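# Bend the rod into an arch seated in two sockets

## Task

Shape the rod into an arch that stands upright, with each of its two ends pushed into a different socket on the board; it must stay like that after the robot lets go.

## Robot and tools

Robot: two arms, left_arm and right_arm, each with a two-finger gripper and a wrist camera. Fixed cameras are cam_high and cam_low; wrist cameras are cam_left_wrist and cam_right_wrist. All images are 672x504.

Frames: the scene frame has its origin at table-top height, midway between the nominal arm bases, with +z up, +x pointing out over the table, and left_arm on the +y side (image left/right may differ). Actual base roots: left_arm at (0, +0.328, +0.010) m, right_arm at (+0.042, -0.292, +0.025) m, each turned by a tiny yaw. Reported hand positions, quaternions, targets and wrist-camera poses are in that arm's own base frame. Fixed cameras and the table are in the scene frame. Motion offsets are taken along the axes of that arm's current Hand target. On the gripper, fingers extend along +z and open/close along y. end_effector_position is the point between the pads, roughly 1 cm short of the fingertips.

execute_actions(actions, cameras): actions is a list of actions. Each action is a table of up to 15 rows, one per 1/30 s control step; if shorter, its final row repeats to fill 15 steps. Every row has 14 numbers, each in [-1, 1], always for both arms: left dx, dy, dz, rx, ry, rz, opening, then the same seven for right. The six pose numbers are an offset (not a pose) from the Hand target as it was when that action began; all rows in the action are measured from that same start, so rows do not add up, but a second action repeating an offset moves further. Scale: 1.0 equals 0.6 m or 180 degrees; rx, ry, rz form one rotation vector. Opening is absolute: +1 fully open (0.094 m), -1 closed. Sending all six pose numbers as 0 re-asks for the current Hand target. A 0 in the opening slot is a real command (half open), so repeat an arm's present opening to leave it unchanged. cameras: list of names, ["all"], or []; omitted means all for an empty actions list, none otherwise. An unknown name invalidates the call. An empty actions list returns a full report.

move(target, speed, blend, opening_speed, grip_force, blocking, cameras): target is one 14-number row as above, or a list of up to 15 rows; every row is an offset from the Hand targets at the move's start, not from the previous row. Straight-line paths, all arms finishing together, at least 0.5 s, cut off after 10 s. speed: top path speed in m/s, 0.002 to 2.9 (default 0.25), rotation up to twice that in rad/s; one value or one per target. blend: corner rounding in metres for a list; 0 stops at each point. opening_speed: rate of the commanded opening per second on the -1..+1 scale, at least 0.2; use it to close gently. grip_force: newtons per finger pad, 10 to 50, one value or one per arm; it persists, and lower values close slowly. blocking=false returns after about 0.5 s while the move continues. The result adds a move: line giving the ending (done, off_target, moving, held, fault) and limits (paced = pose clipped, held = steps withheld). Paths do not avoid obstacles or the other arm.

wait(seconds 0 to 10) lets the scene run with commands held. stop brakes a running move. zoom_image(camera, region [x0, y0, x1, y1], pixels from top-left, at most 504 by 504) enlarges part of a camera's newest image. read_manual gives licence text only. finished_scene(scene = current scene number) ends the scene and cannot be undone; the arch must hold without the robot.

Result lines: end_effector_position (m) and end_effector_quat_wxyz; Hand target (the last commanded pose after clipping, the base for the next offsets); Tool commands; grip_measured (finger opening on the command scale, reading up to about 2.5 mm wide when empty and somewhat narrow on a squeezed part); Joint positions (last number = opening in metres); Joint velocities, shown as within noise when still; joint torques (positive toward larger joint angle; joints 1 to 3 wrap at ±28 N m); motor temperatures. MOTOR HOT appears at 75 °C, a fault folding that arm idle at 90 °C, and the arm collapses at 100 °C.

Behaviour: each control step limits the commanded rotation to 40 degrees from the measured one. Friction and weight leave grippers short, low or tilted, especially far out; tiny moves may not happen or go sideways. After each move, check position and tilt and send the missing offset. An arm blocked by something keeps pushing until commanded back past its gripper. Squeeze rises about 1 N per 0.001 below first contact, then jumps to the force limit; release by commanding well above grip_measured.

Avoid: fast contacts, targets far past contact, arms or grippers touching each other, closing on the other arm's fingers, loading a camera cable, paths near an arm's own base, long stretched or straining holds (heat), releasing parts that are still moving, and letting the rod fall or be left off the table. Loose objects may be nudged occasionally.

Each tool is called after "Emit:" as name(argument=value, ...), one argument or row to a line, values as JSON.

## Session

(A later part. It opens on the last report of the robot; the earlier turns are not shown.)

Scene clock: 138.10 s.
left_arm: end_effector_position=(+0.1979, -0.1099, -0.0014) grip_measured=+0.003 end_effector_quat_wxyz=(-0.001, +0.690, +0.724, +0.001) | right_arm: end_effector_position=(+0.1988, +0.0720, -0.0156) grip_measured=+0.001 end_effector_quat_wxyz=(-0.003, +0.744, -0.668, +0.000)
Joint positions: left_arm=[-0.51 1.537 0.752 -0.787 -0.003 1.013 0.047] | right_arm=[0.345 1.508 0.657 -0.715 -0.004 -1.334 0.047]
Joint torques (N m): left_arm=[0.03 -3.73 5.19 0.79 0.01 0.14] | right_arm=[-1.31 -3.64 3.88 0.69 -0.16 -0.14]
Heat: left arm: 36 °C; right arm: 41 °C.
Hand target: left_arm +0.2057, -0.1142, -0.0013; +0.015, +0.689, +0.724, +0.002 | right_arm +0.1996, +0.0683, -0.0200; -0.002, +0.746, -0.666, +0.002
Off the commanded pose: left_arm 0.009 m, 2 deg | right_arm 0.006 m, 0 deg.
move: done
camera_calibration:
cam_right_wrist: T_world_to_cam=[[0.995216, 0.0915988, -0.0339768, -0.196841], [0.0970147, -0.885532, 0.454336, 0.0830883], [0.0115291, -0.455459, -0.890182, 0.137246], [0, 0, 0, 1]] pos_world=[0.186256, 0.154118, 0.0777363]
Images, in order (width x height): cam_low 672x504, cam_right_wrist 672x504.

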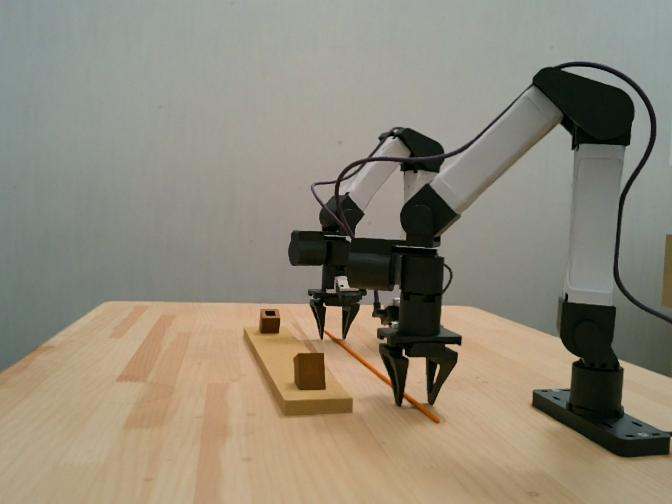

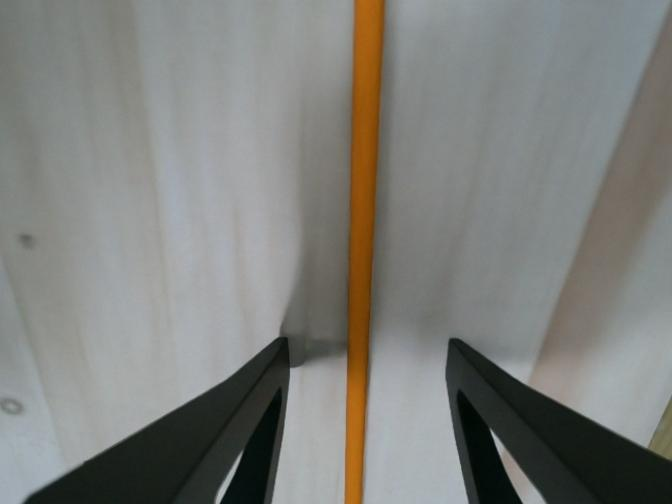

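Emit:
move(
  target=[0, 0, -0.0017, 0, 0, 0, -1, -0.0001, 0.0025, -0.0025, 0, 0, 0, -1],
  cameras=["cam_low", "cam_left_wrist", "cam_right_wrist"],
  speed=0.03,
  opening_speed=0.5,
)

Scene clock: 142.13 s.
left_arm: end_effector_position=(+0.1979, -0.1099, -0.0014) grip_measured=-0.862 end_effector_quat_wxyz=(-0.001, +0.690, +0.724, +0.001) | right_arm: end_effector_position=(+0.1966, +0.0712, -0.0169) grip_measured=-0.905 end_effector_quat_wxyz=(-0.001, +0.744, -0.668, -0.002)
Joint positions: left_arm=[-0.51 1.537 0.752 -0.787 -0.003 1.013 0.006] | right_arm=[0.345 1.508 0.651 -0.715 -0.004 -1.334 0.004]
Joint torques (N m): left_arm=[0.03 -3.93 5.38 0.75 0.01 0.14] | right_arm=[-1.14 -4.53 4.18 0.58 -0.16 -0.12]
Heat: left arm: 36 °C; right arm: 41 °C.
Hand target: left_arm +0.2057, -0.1141, -0.0003; +0.015, +0.689, +0.724, +0.002 | right_arm +0.1981, +0.0682, -0.0185; -0.002, +0.746, -0.666, +0.002
Off the commanded pose: left_arm 0.009 m, 2 deg | right_arm 0.004 m, 1 deg.
move: done
camera_calibration:
cam_left_wrist: T_world_to_cam=[[-0.998119, -0.0366072, -0.049181, 0.202605], [-0.0545942, 0.895714, 0.441267, 0.145008], [0.0278986, 0.443122, -0.896027, 0.160661], [0, 0, 0, 1]] pos_world=[0.205659, -0.193661, 0.0899332]
cam_right_wrist: T_world_to_cam=[[0.994996, 0.0915758, -0.0399591, -0.194547], [0.0997104, -0.884563, 0.455638, 0.0826249], [0.00637908, -0.457343, -0.889268, 0.136915], [0, 0, 0, 1]] pos_world=[0.184461, 0.15352, 0.0763328]
Images, in order (width x height): cam_low 672x504, cam_left_wrist 672x504, cam_right_wrist 672x504.

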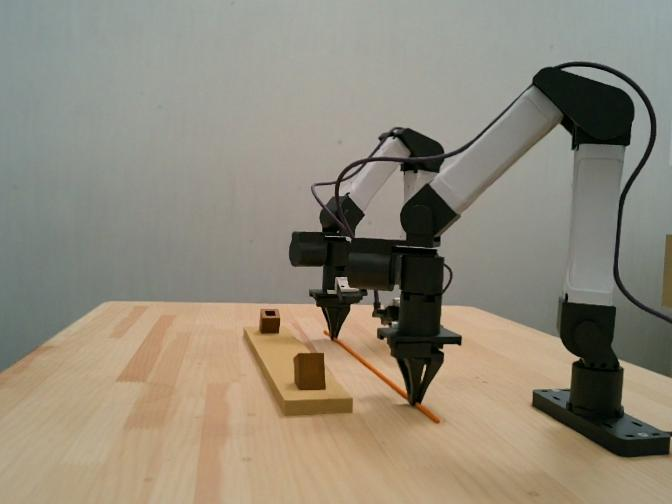

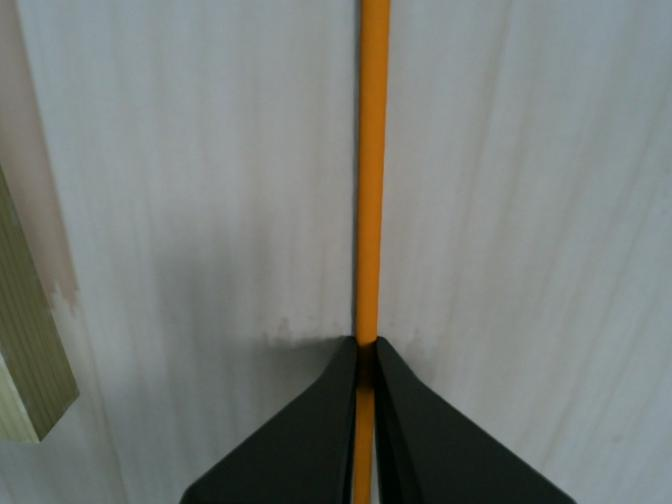

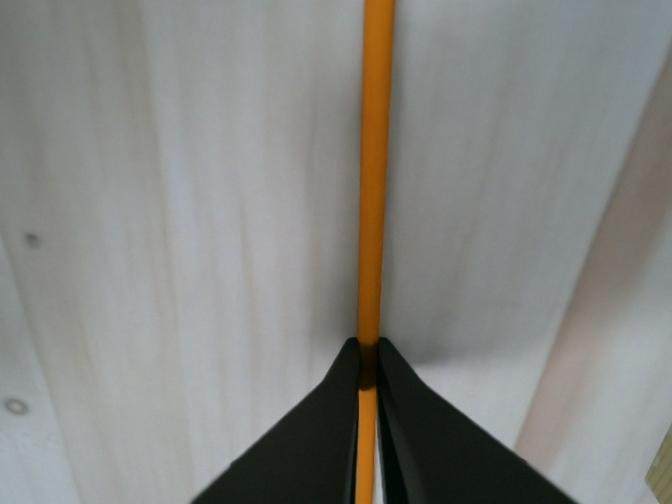

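Emit:
move(
  target=[-0.0016, 0.002, -0.0833, 0, 0, 0, -1, 0, -0.0005, -0.0833, 0, 0, 0, -1],
  cameras=["all"],
  speed=0.06,
)

Scene clock: 149.13 s.
left_arm: end_effector_position=(+0.1980, -0.1112, +0.0365) grip_measured=-0.863 end_effector_quat_wxyz=(-0.006, +0.692, +0.721, -0.003) | right_arm: end_effector_position=(+0.1905, +0.0690, +0.0210) grip_measured=-0.905 end_effector_quat_wxyz=(+0.010, +0.744, -0.668, -0.007)
Joint positions: left_arm=[-0.51 1.477 0.864 -0.97 0.003 1.02 0.006] | right_arm=[0.345 1.416 0.745 -0.923 -0.004 -1.334 0.004]
Joint torques (N m): left_arm=[0.03 -6.24 7.62 0.32 0.02 0.14] | right_arm=[-1.17 -6.13 7.65 0.13 -0.16 -0.13]
Heat: left arm: 36 °C; right arm: 40 °C.
Hand target: left_arm +0.2057, -0.1141, +0.0497; +0.015, +0.689, +0.724, +0.002 | right_arm +0.1981, +0.0681, +0.0314; -0.002, +0.746, -0.666, +0.002
Off the commanded pose: left_arm 0.016 m, 2 deg | right_arm 0.013 m, 2 deg.
move: off_target (left_arm, right_arm)
camera_calibration:
cam_left_wrist: T_world_to_cam=[[-0.998899, -0.0290696, -0.0368136, 0.205145], [-0.0423571, 0.896188, 0.441647, 0.127104], [0.0201534, 0.442721, -0.896433, 0.196563], [0, 0, 0, 1]] pos_world=[0.206341, -0.194968, 0.127623]
cam_right_wrist: T_world_to_cam=[[0.993896, 0.0911324, -0.0621744, -0.186056], [0.109571, -0.881032, 0.460191, 0.0617966], [-0.0128393, -0.464195, -0.88564, 0.173689], [0, 0, 0, 1]] pos_world=[0.180379, 0.152026, 0.11382]

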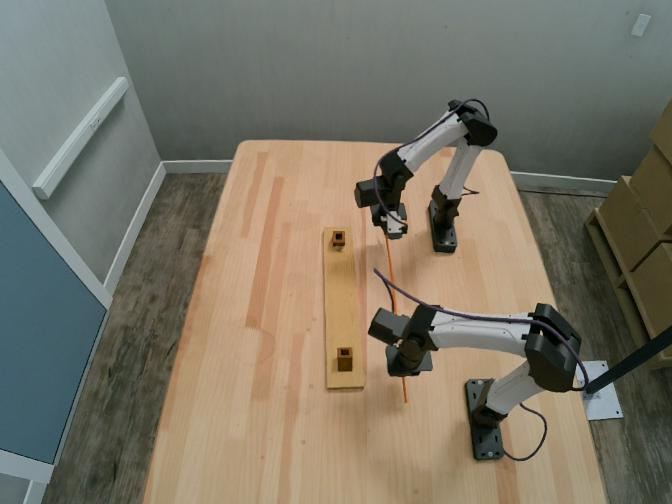

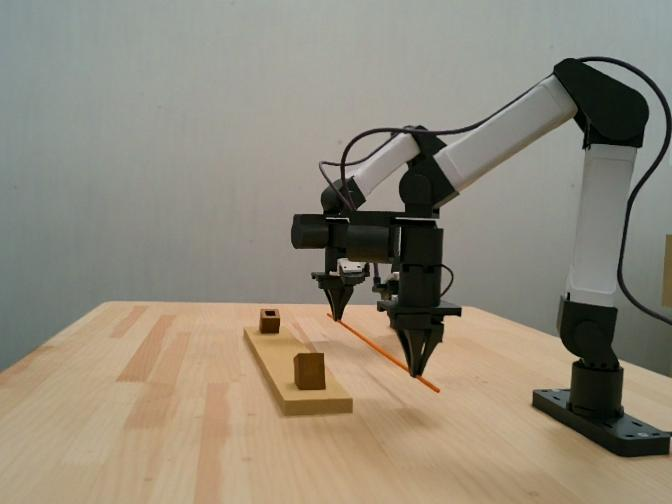

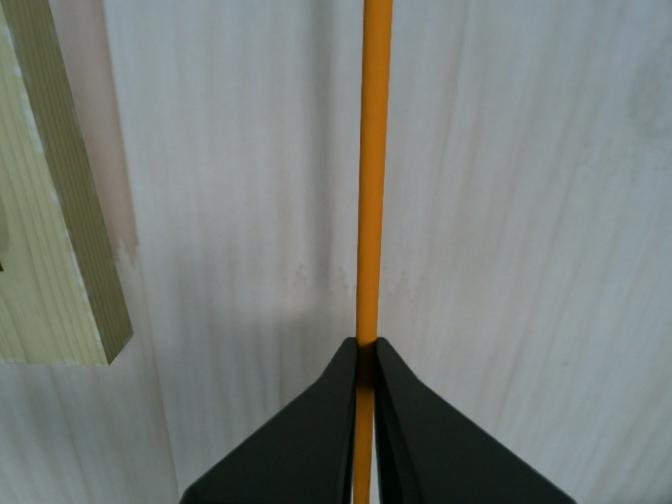

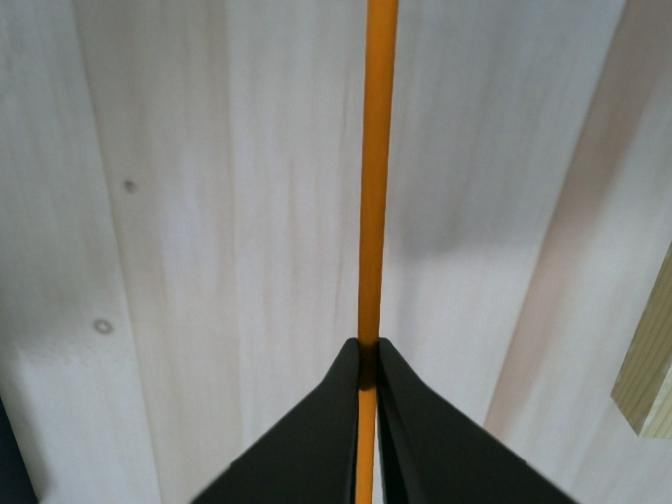

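Emit:
zoom_image(
  camera="cam_high",
  region=[310, 215, 380, 400],
)

Scaled by 2.724 from the camera's 672x504 image, which has a finer 960x720 frame.

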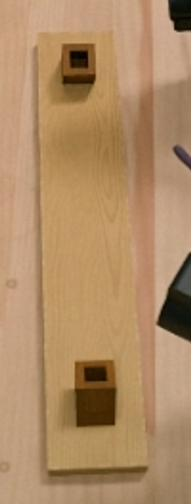

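Emit:
move(
  target=[-0.0206, 0.2409, -0.2774, -0.2702, 0.0071, -0.0002, -1, 0.0238, -0.2354, -0.282, 0.276, 0.0035, 0.0077, -1],
  cameras=["all"],
  speed=0.12,
)

Scene clock: 172.17 s.
left_arm: end_effector_position=(+0.3329, -0.1155, +0.1897) grip_measured=-0.863 end_effector_quat_wxyz=(+0.247, +0.646, +0.663, +0.285) | right_arm: end_effector_position=(+0.3270, +0.0717, +0.1751) grip_measured=-0.905 end_effector_quat_wxyz=(-0.284, +0.684, -0.621, +0.259)
Joint positions: left_arm=[-0.536 1.294 1.072 -0.677 -0.417 1.157 0.006] | right_arm=[0.286 1.135 0.886 -0.543 0.136 -1.436 0.004]
Joint torques (N m): left_arm=[0.13 -5.67 9.2 2.11 -0.43 0.2] | right_arm=[-1.18 -4.68 10.03 2.43 -0.01 -0.08]
Heat: left arm: 38 °C; right arm: 42 °C.
Hand target: left_arm +0.3465, -0.1163, +0.2197; +0.290, +0.622, +0.660, +0.308 | right_arm +0.3391, +0.0695, +0.2014; -0.312, +0.668, -0.613, +0.285
Off the commanded pose: left_arm 0.033 m, 6 deg | right_arm 0.029 m, 5 deg.
move: off_target (left_arm, right_arm)
camera_calibration:
cam_left_wrist: T_world_to_cam=[[-0.6822, 0.0121665, -0.731065, 0.376437], [-0.35075, 0.871858, 0.341815, 0.187762], [0.641544, 0.489607, -0.590514, 0.0736919], [0, 0, 0, 1]] pos_world=[0.275386, -0.204362, 0.254536]
cam_right_wrist: T_world_to_cam=[[0.729986, 0.0550875, 0.681238, -0.353741], [-0.236464, -0.914833, 0.327362, 0.117113], [0.641252, -0.400058, -0.654789, 0.0542896], [0, 0, 0, 1]] pos_world=[0.251106, 0.148345, 0.238191]

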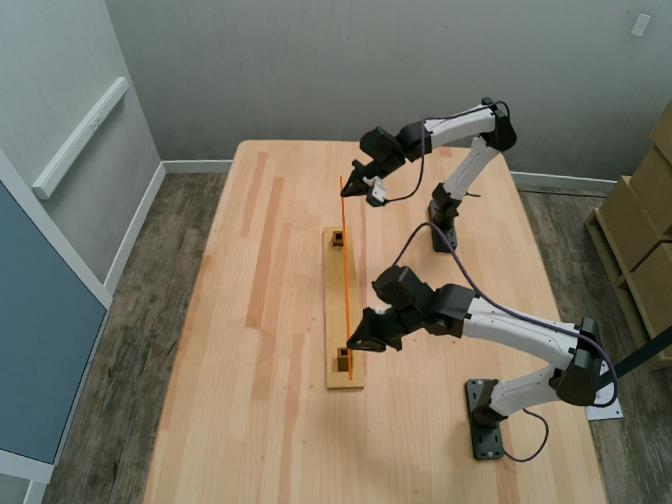

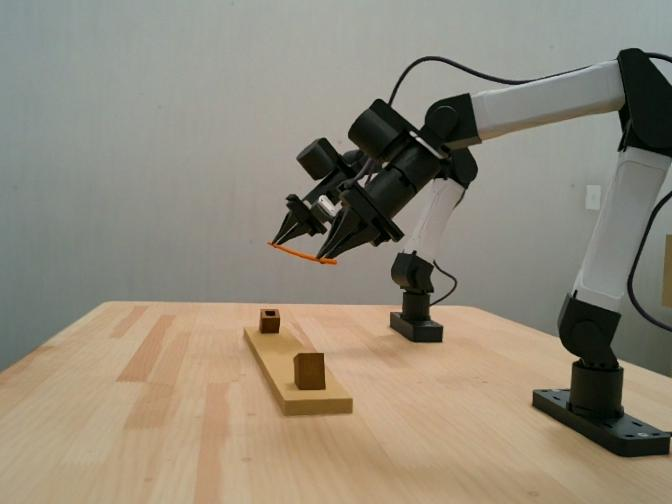

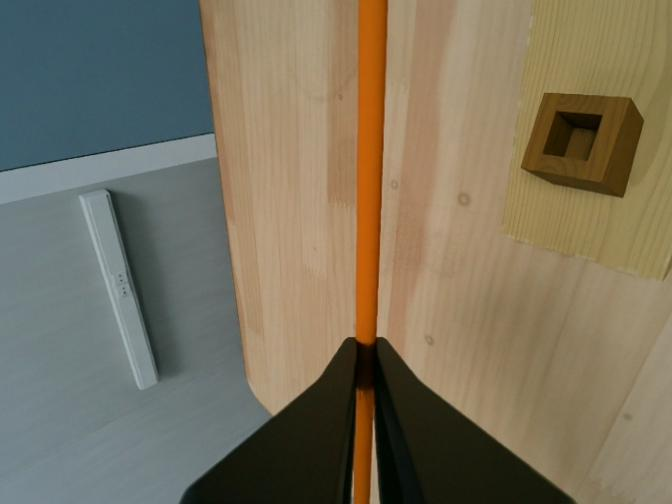

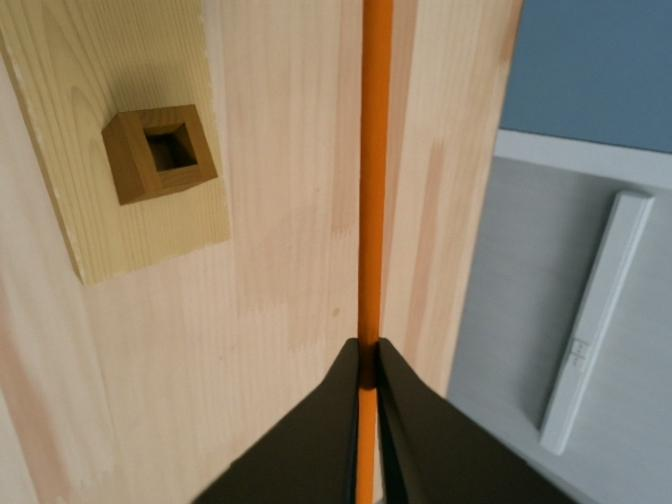

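Emit:
zoom_image(
  camera="cam_low",
  region=[240, 180, 420, 300],
)

Scaled by 2.800 from the camera's 672x504 image, which has a finer 960x720 frame.

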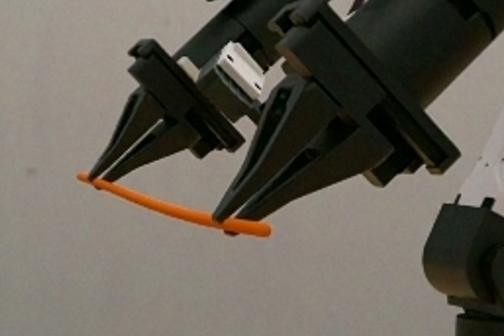

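Emit:
move(
  target=[-0.0097, 0.0128, -0.0108, 0, -0.0775, -0.1011, -1, -0.0097, -0.0128, -0.0107, 0, -0.0736, 0.0877, -1],
  cameras=["all"],
  speed=0.08,
)

Scene clock: 188.40 s.
left_arm: end_effector_position=(+0.3375, -0.1188, +0.2064) grip_measured=-0.863 end_effector_quat_wxyz=(+0.362, +0.572, +0.713, +0.182) | right_arm: end_effector_position=(+0.3311, +0.0731, +0.1876) grip_measured=-0.905 end_effector_quat_wxyz=(-0.379, +0.624, -0.665, +0.157)
Joint positions: left_arm=[-0.41 1.199 1.014 -0.56 -0.147 1.007 0.006] | right_arm=[0.128 1.117 0.886 -0.509 -0.174 -1.303 0.004]
Joint torques (N m): left_arm=[0.57 -5.39 6.91 2.49 0.09 -0.2] | right_arm=[-1.26 -5.01 9.18 2.48 -0.63 0.4]
Heat: left arm: 41 °C; right arm: 43 °C.
Hand target: left_arm +0.3469, -0.1221, +0.2298; +0.412, +0.542, +0.709, +0.181 | right_arm +0.3387, +0.0753, +0.2114; -0.416, +0.606, -0.659, +0.161
Off the commanded pose: left_arm 0.025 m, 7 deg | right_arm 0.025 m, 5 deg.
move: off_target (left_arm, right_arm)
camera_calibration:
cam_left_wrist: T_world_to_cam=[[-0.648318, -0.275983, -0.70959, 0.341709], [-0.399963, 0.916487, 0.00897383, 0.277134], [0.647853, 0.289627, -0.704558, 0.0798809], [0, 0, 0, 1]] pos_world=[0.280628, -0.182819, 0.296267]
cam_right_wrist: T_world_to_cam=[[0.739057, -0.175655, 0.650338, -0.345625], [-0.258837, -0.965343, 0.0334099, 0.181494], [0.621931, -0.193023, -0.75891, 0.0712223], [0, 0, 0, 1]] pos_world=[0.258118, 0.12824, 0.27276]

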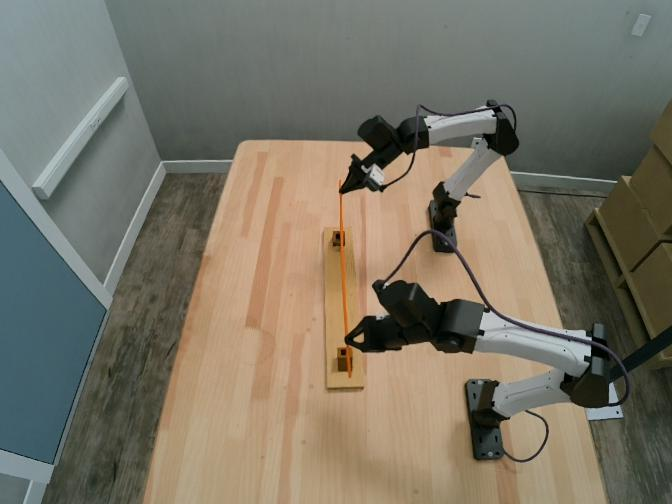

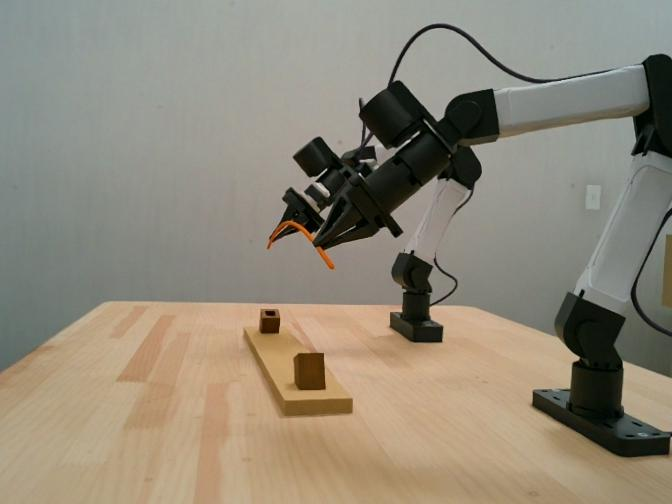

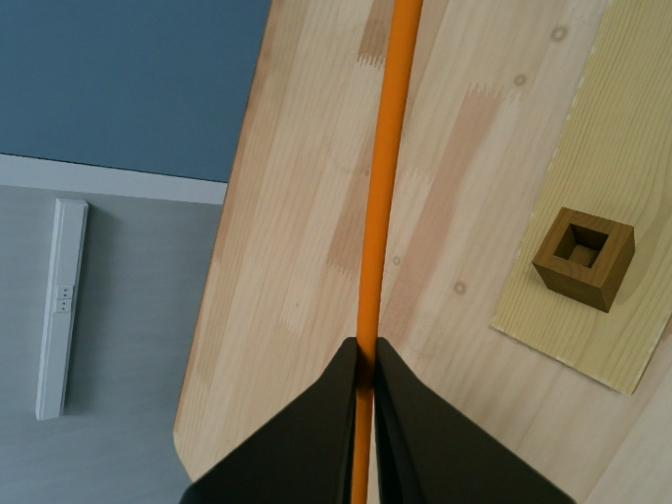

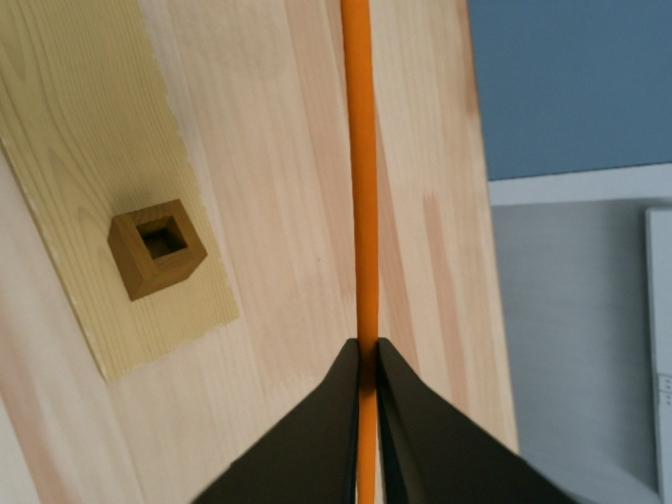

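Emit:
move(
  target=[-0.0352, -0.0162, 0.004, 0.006, -0.1021, -0.1099, -1, -0.0378, 0.0137, 0.0058, -0.0023, -0.1005, 0.1115, -1],
  cameras=["all"],
  speed=0.08,
)

Scene clock: 199.23 s.
left_arm: end_effector_position=(+0.3399, -0.1337, +0.2024) grip_measured=-0.863 end_effector_quat_wxyz=(+0.490, +0.454, +0.743, +0.036) | right_arm: end_effector_position=(+0.3379, +0.0897, +0.2004) grip_measured=-0.905 end_effector_quat_wxyz=(+0.507, -0.511, +0.694, -0.015)
Joint positions: left_arm=[-0.306 1.112 0.796 -0.235 0.146 0.71 0.006] | right_arm=[0.015 1.099 0.768 -0.258 -0.508 -0.979 0.004]
Joint torques (N m): left_arm=[0.1 -4.6 7.08 2.76 0.51 -0.27] | right_arm=[-0.84 -4.94 6.26 2.63 -1.09 0.62]
Heat: left arm: 41 °C; right arm: 44 °C.
Hand target: left_arm +0.3442, -0.1453, +0.2297; +0.539, +0.439, +0.719, +0.012 | right_arm +0.3340, +0.0992, +0.2115; +0.534, -0.501, +0.681, +0.013
Off the commanded pose: left_arm 0.030 m, 7 deg | right_arm 0.015 m, 5 deg.
move: off_target (left_arm, right_arm)
camera_calibration:
cam_left_wrist: T_world_to_cam=[[-0.60383, -0.594556, -0.530935, 0.242415], [-0.436518, 0.803963, -0.40385, 0.372746], [0.666964, -0.0120939, -0.744992, 0.0411451], [0, 0, 0, 1]] pos_world=[0.281646, -0.155047, 0.309893]
cam_right_wrist: T_world_to_cam=[[0.721052, -0.468951, 0.510068, -0.295609], [-0.294349, -0.873744, -0.387209, 0.286891], [0.627251, 0.12906, -0.76805, 0.0510205], [0, 0, 0, 1]] pos_world=[0.265593, 0.105458, 0.301054]

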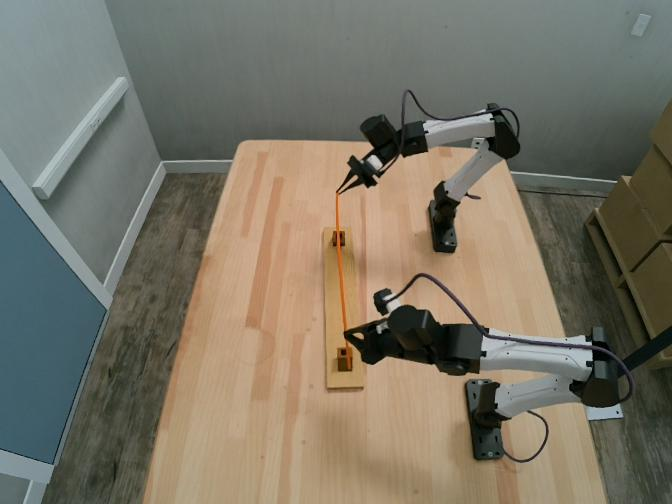

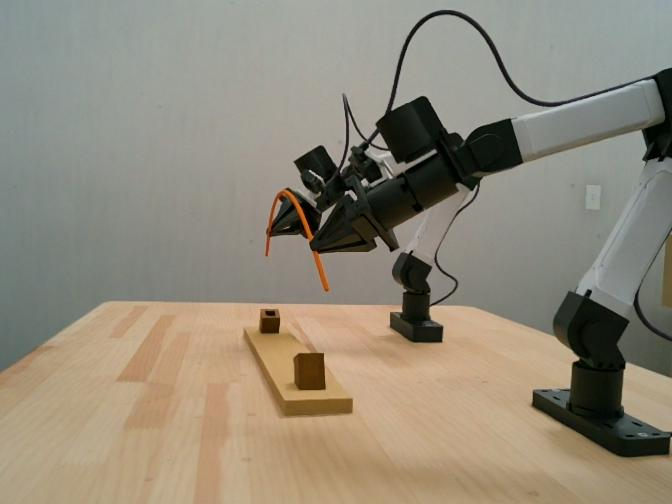

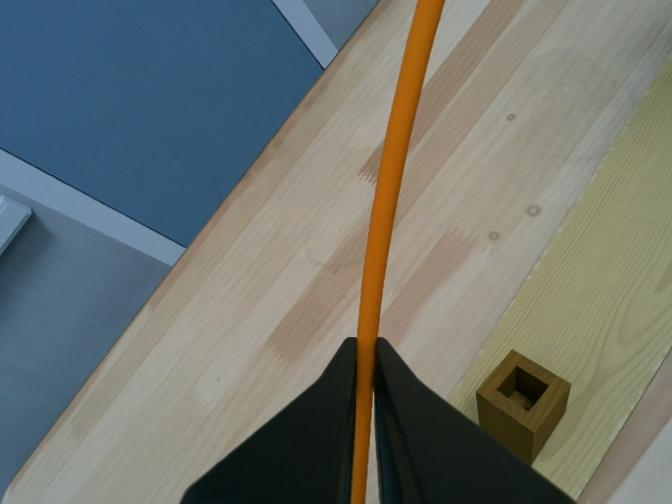

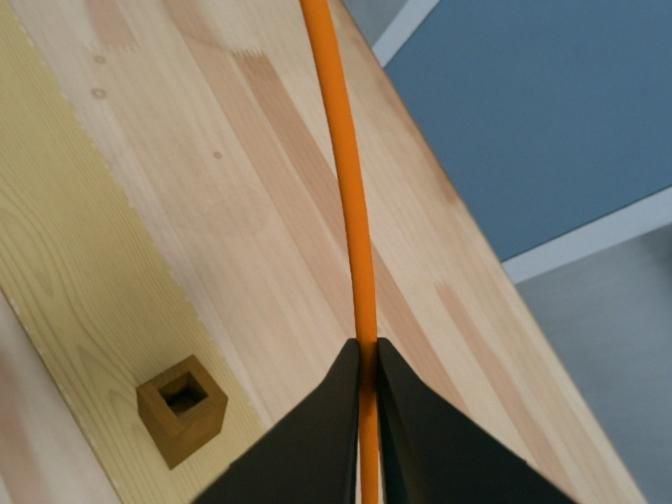

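Emit:
move(
  target=[-0.0493, -0.05, 0.0315, -0.0138, -0.1062, -0.0991, -1, -0.0363, 0.0662, 0.033, 0.0076, -0.1003, 0.1078, -1],
  cameras=["all"],
  speed=0.08,
)

Scene clock: 210.30 s.
left_arm: end_effector_position=(+0.3448, -0.1727, +0.2052) grip_measured=-0.863 end_effector_quat_wxyz=(+0.623, +0.309, +0.713, -0.089) | right_arm: end_effector_position=(+0.3291, +0.1254, +0.1951) grip_measured=-0.905 end_effector_quat_wxyz=(+0.627, -0.355, +0.682, +0.125)
Joint positions: left_arm=[-0.396 1.147 0.511 0.424 0.152 0.299 0.006] | right_arm=[0.093 1.073 0.414 0.44 -0.573 -0.404 0.004]
Joint torques (N m): left_arm=[-2.04 -2.52 7.05 3.02 0.33 -0.27] | right_arm=[1.77 -1.89 5.96 2.88 -0.98 0.59]
Motor temperatures (°C): left_arm=[22 30 40 44 23 23 24] | right_arm=[25 30 44 37 26 23 24]
Heat: left arm: 44 °C; right arm: 44 °C.
Hand target: left_arm +0.3415, -0.1914, +0.2297; +0.655, +0.307, +0.678, -0.128 | right_arm +0.3189, +0.1444, +0.1985; +0.629, -0.366, +0.664, +0.172
Off the commanded pose: left_arm 0.031 m, 7 deg | right_arm 0.022 m, 6 deg.
move: off_target (left_arm, right_arm)
camera_calibration:
cam_left_wrist: T_world_to_cam=[[-0.51087, -0.813186, -0.278819, 0.102205], [-0.400233, 0.512031, -0.760025, 0.417483], [0.760805, -0.276681, -0.587046, -0.0710155], [0, 0, 0, 1]] pos_world=[0.273333, -0.150301, 0.304105]
cam_right_wrist: T_world_to_cam=[[0.670379, -0.697313, 0.253667, -0.174483], [-0.314383, -0.576578, -0.754136, 0.354403], [0.672128, 0.425808, -0.605749, -0.0357607], [0, 0, 0, 1]] pos_world=[0.252424, 0.0978991, 0.289867]

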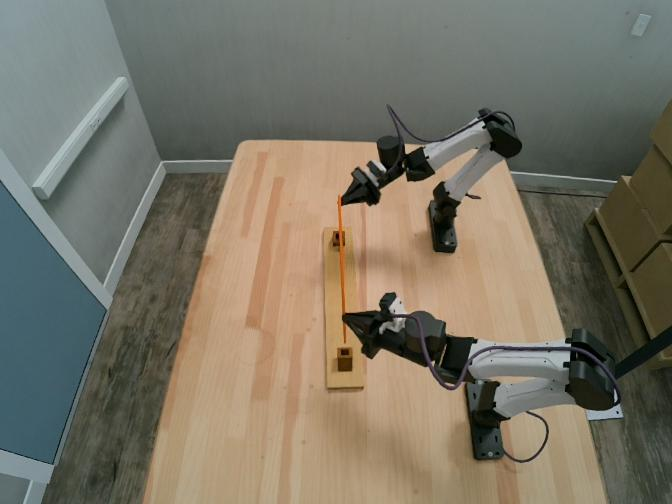

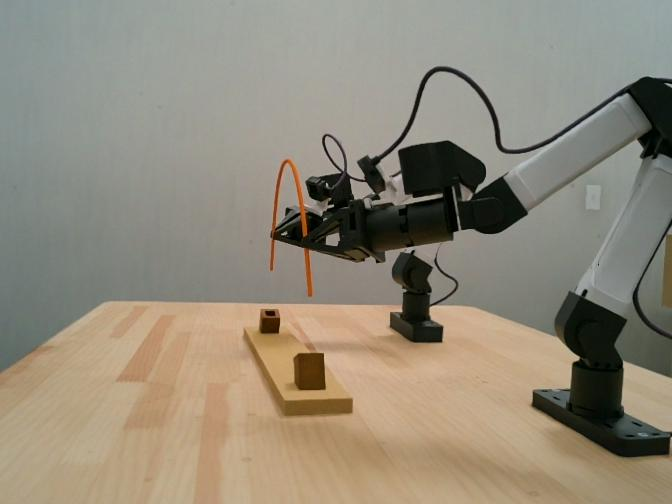

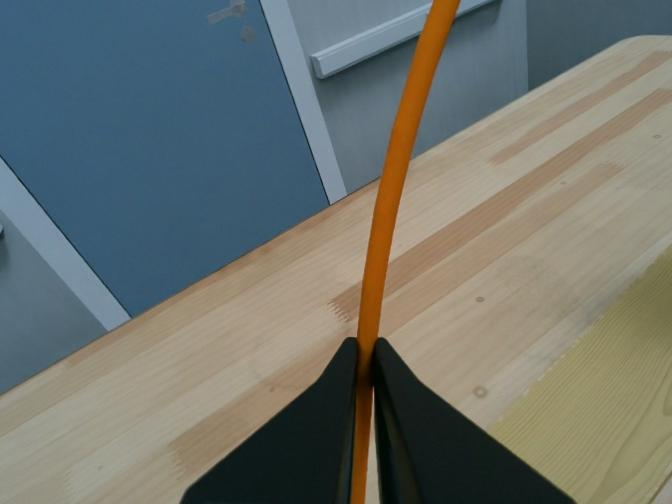

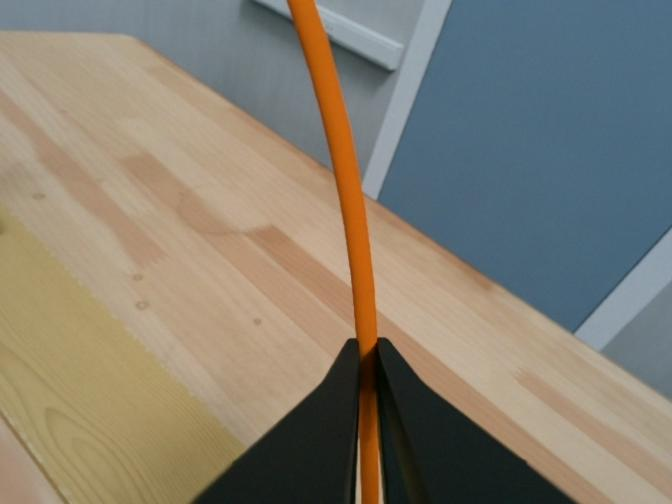

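Emit:
zoom_image(
  camera="cam_high",
  region=[300, 310, 400, 400],
)

Emit:
zoom_image(
  camera="cam_high",
  region=[300, 170, 400, 260],
)

Emit:
zoom_image(
  camera="cam_low",
  region=[230, 140, 370, 420],
)

Scaled by 5.040 from the camera's 672x504 image, which has a finer 960x720 frame.

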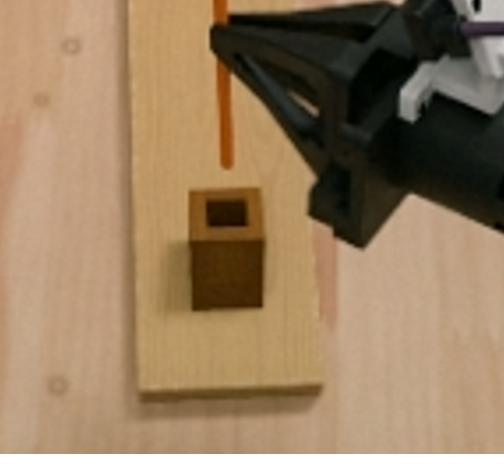

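Scaled by 5.040 from the camera's 672x504 image, which has a finer 960x720 frame.

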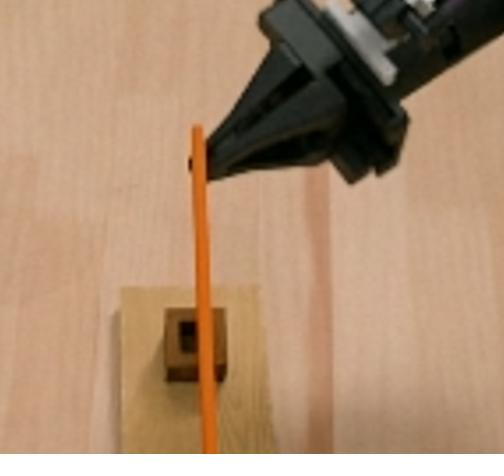

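Scaled by 1.800 from the camera's 672x504 image, which has a finer 960x720 frame.

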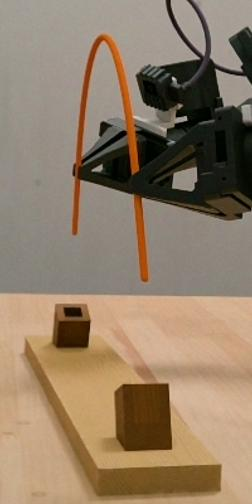

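Emit:
move(
  target=[0.0767, -0.0327, 0.0148, 0, 0, 0, -1, 0.0762, 0.0297, 0.0227, 0, 0, 0, -1],
  cameras=["all"],
  speed=0.06,
)

Emit:
zoom_image(
  camera="cam_high",
  region=[300, 310, 400, 400],
)

Emit:
zoom_image(
  camera="cam_low",
  region=[230, 140, 370, 420],
)

Scene clock: 226.73 s.
left_arm: end_effector_position=(+0.3442, -0.1772, +0.1539) grip_measured=-0.863 end_effector_quat_wxyz=(+0.623, +0.301, +0.717, -0.084) | right_arm: end_effector_position=(+0.3291, +0.1340, +0.1429) grip_measured=-0.905 end_effector_quat_wxyz=(+0.625, -0.353, +0.684, +0.132)
Joint positions: left_arm=[-0.431 1.311 0.371 0.727 0.098 0.284 0.006] | right_arm=[0.131 1.284 0.271 0.798 -0.542 -0.381 0.004]
Joint torques (N m): left_arm=[-2.52 -3 6.63 3.02 0.47 -0.18] | right_arm=[2.26 -2.58 5.19 2.93 -0.82 0.48]
Motor temperatures (°C): left_arm=[22 29 40 49 23 23 24] | right_arm=[26 29 43 41 26 23 24]
Heat: left arm: 49 °C; right arm: 43 °C.
Hand target: left_arm +0.3395, -0.2004, +0.1798; +0.655, +0.307, +0.678, -0.128 | right_arm +0.3187, +0.1535, +0.1484; +0.629, -0.366, +0.664, +0.172
Off the commanded pose: left_arm 0.035 m, 8 deg | right_arm 0.023 m, 5 deg.
move: off_target (left_arm, right_arm)
camera_calibration:
cam_left_wrist: T_world_to_cam=[[-0.495412, -0.823987, -0.274978, 0.0760551], [-0.414074, 0.502285, -0.759113, 0.383588], [0.763617, -0.262212, -0.590029, -0.0998253], [0, 0, 0, 1]] pos_world=[0.272741, -0.156178, 0.253201]
cam_right_wrist: T_world_to_cam=[[0.675852, -0.697328, 0.23866, -0.15481], [-0.319893, -0.569252, -0.757377, 0.321285], [0.663998, 0.435529, -0.6078, -0.0694665], [0, 0, 0, 1]] pos_world=[0.253531, 0.105194, 0.238059]

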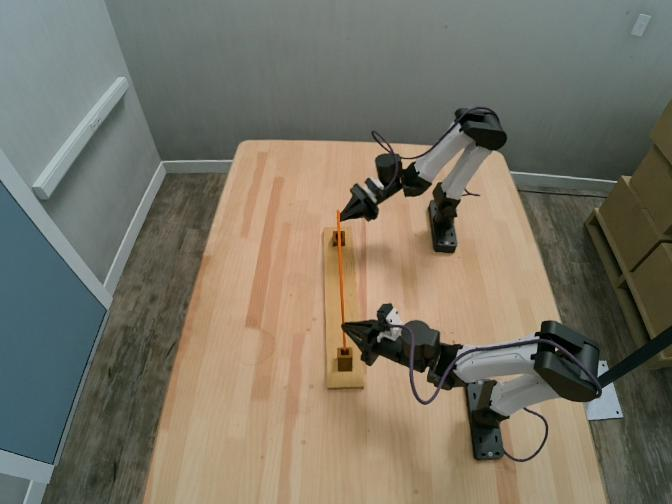

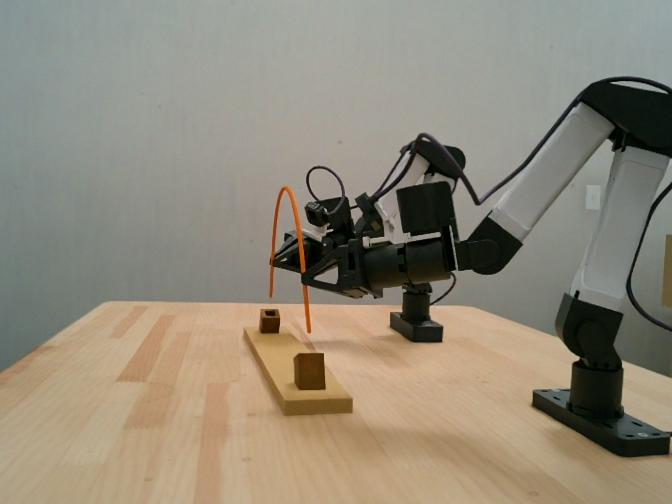

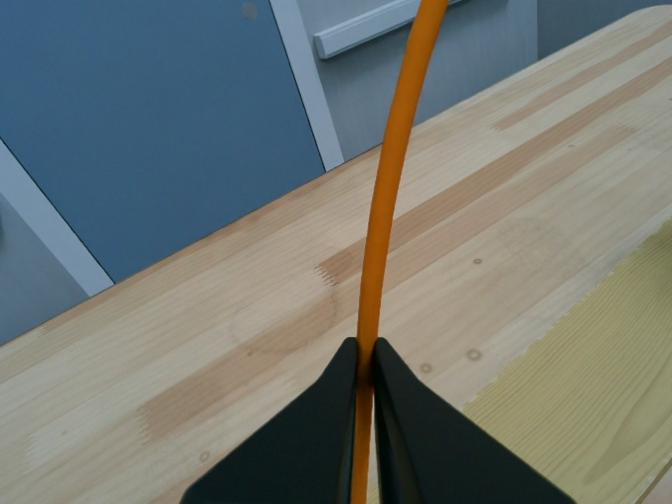

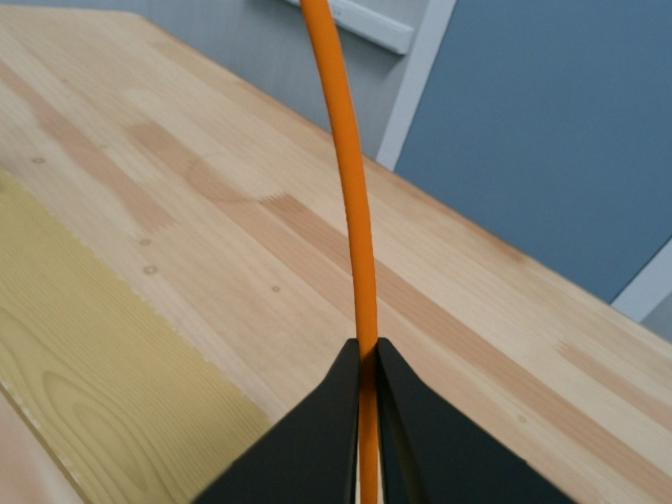

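Scaled by 5.040 from the camera's 672x504 image, which has a finer 960x720 frame.

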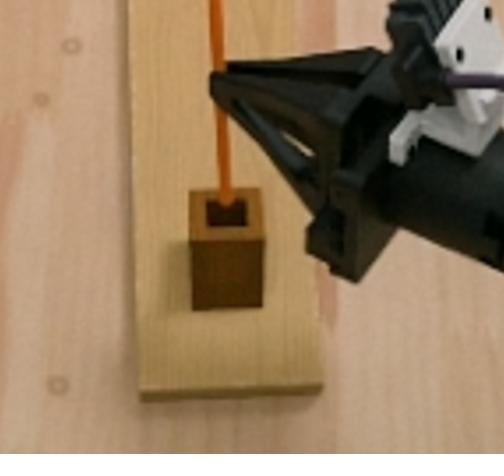

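Scaled by 1.800 from the camera's 672x504 image, which has a finer 960x720 frame.

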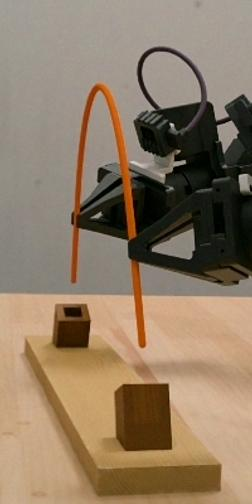

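Emit:
zoom_image(
  camera="cam_low",
  region=[240, 260, 310, 340],
)

Emit:
zoom_image(
  camera="cam_low",
  region=[270, 310, 350, 410],
)

Emit:
zoom_image(
  camera="cam_right_wrist",
  region=[250, 300, 500, 504],
)

Scaled by 6.300 from the camera's 672x504 image, which has a finer 960x720 frame.

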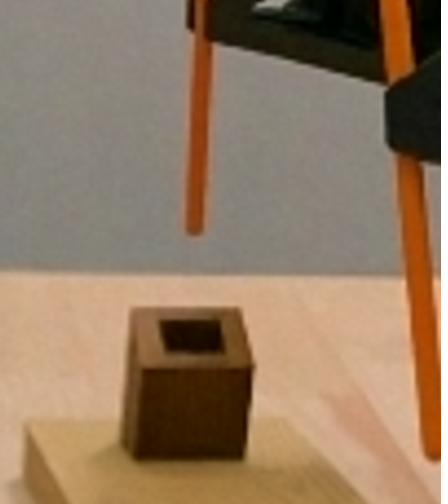

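Scaled by 5.040 from the camera's 672x504 image, which has a finer 960x720 frame.

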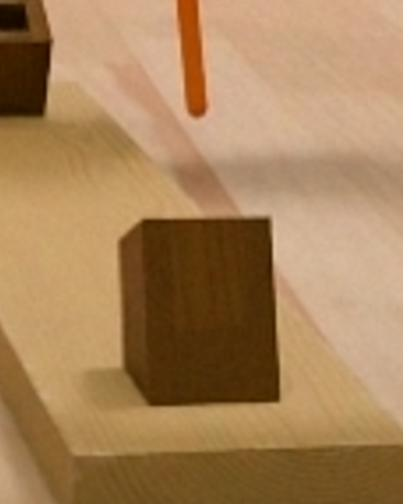

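Scaled by 2.016 from the camera's 672x504 image, which has a finer 960x720 frame.

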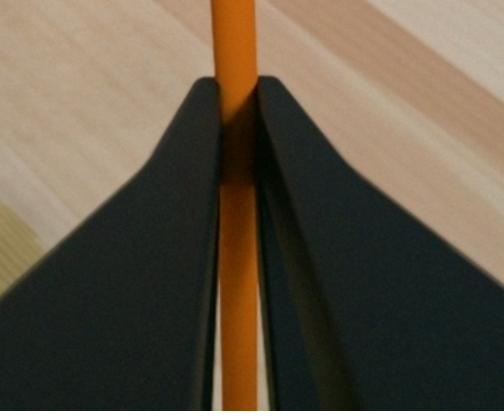

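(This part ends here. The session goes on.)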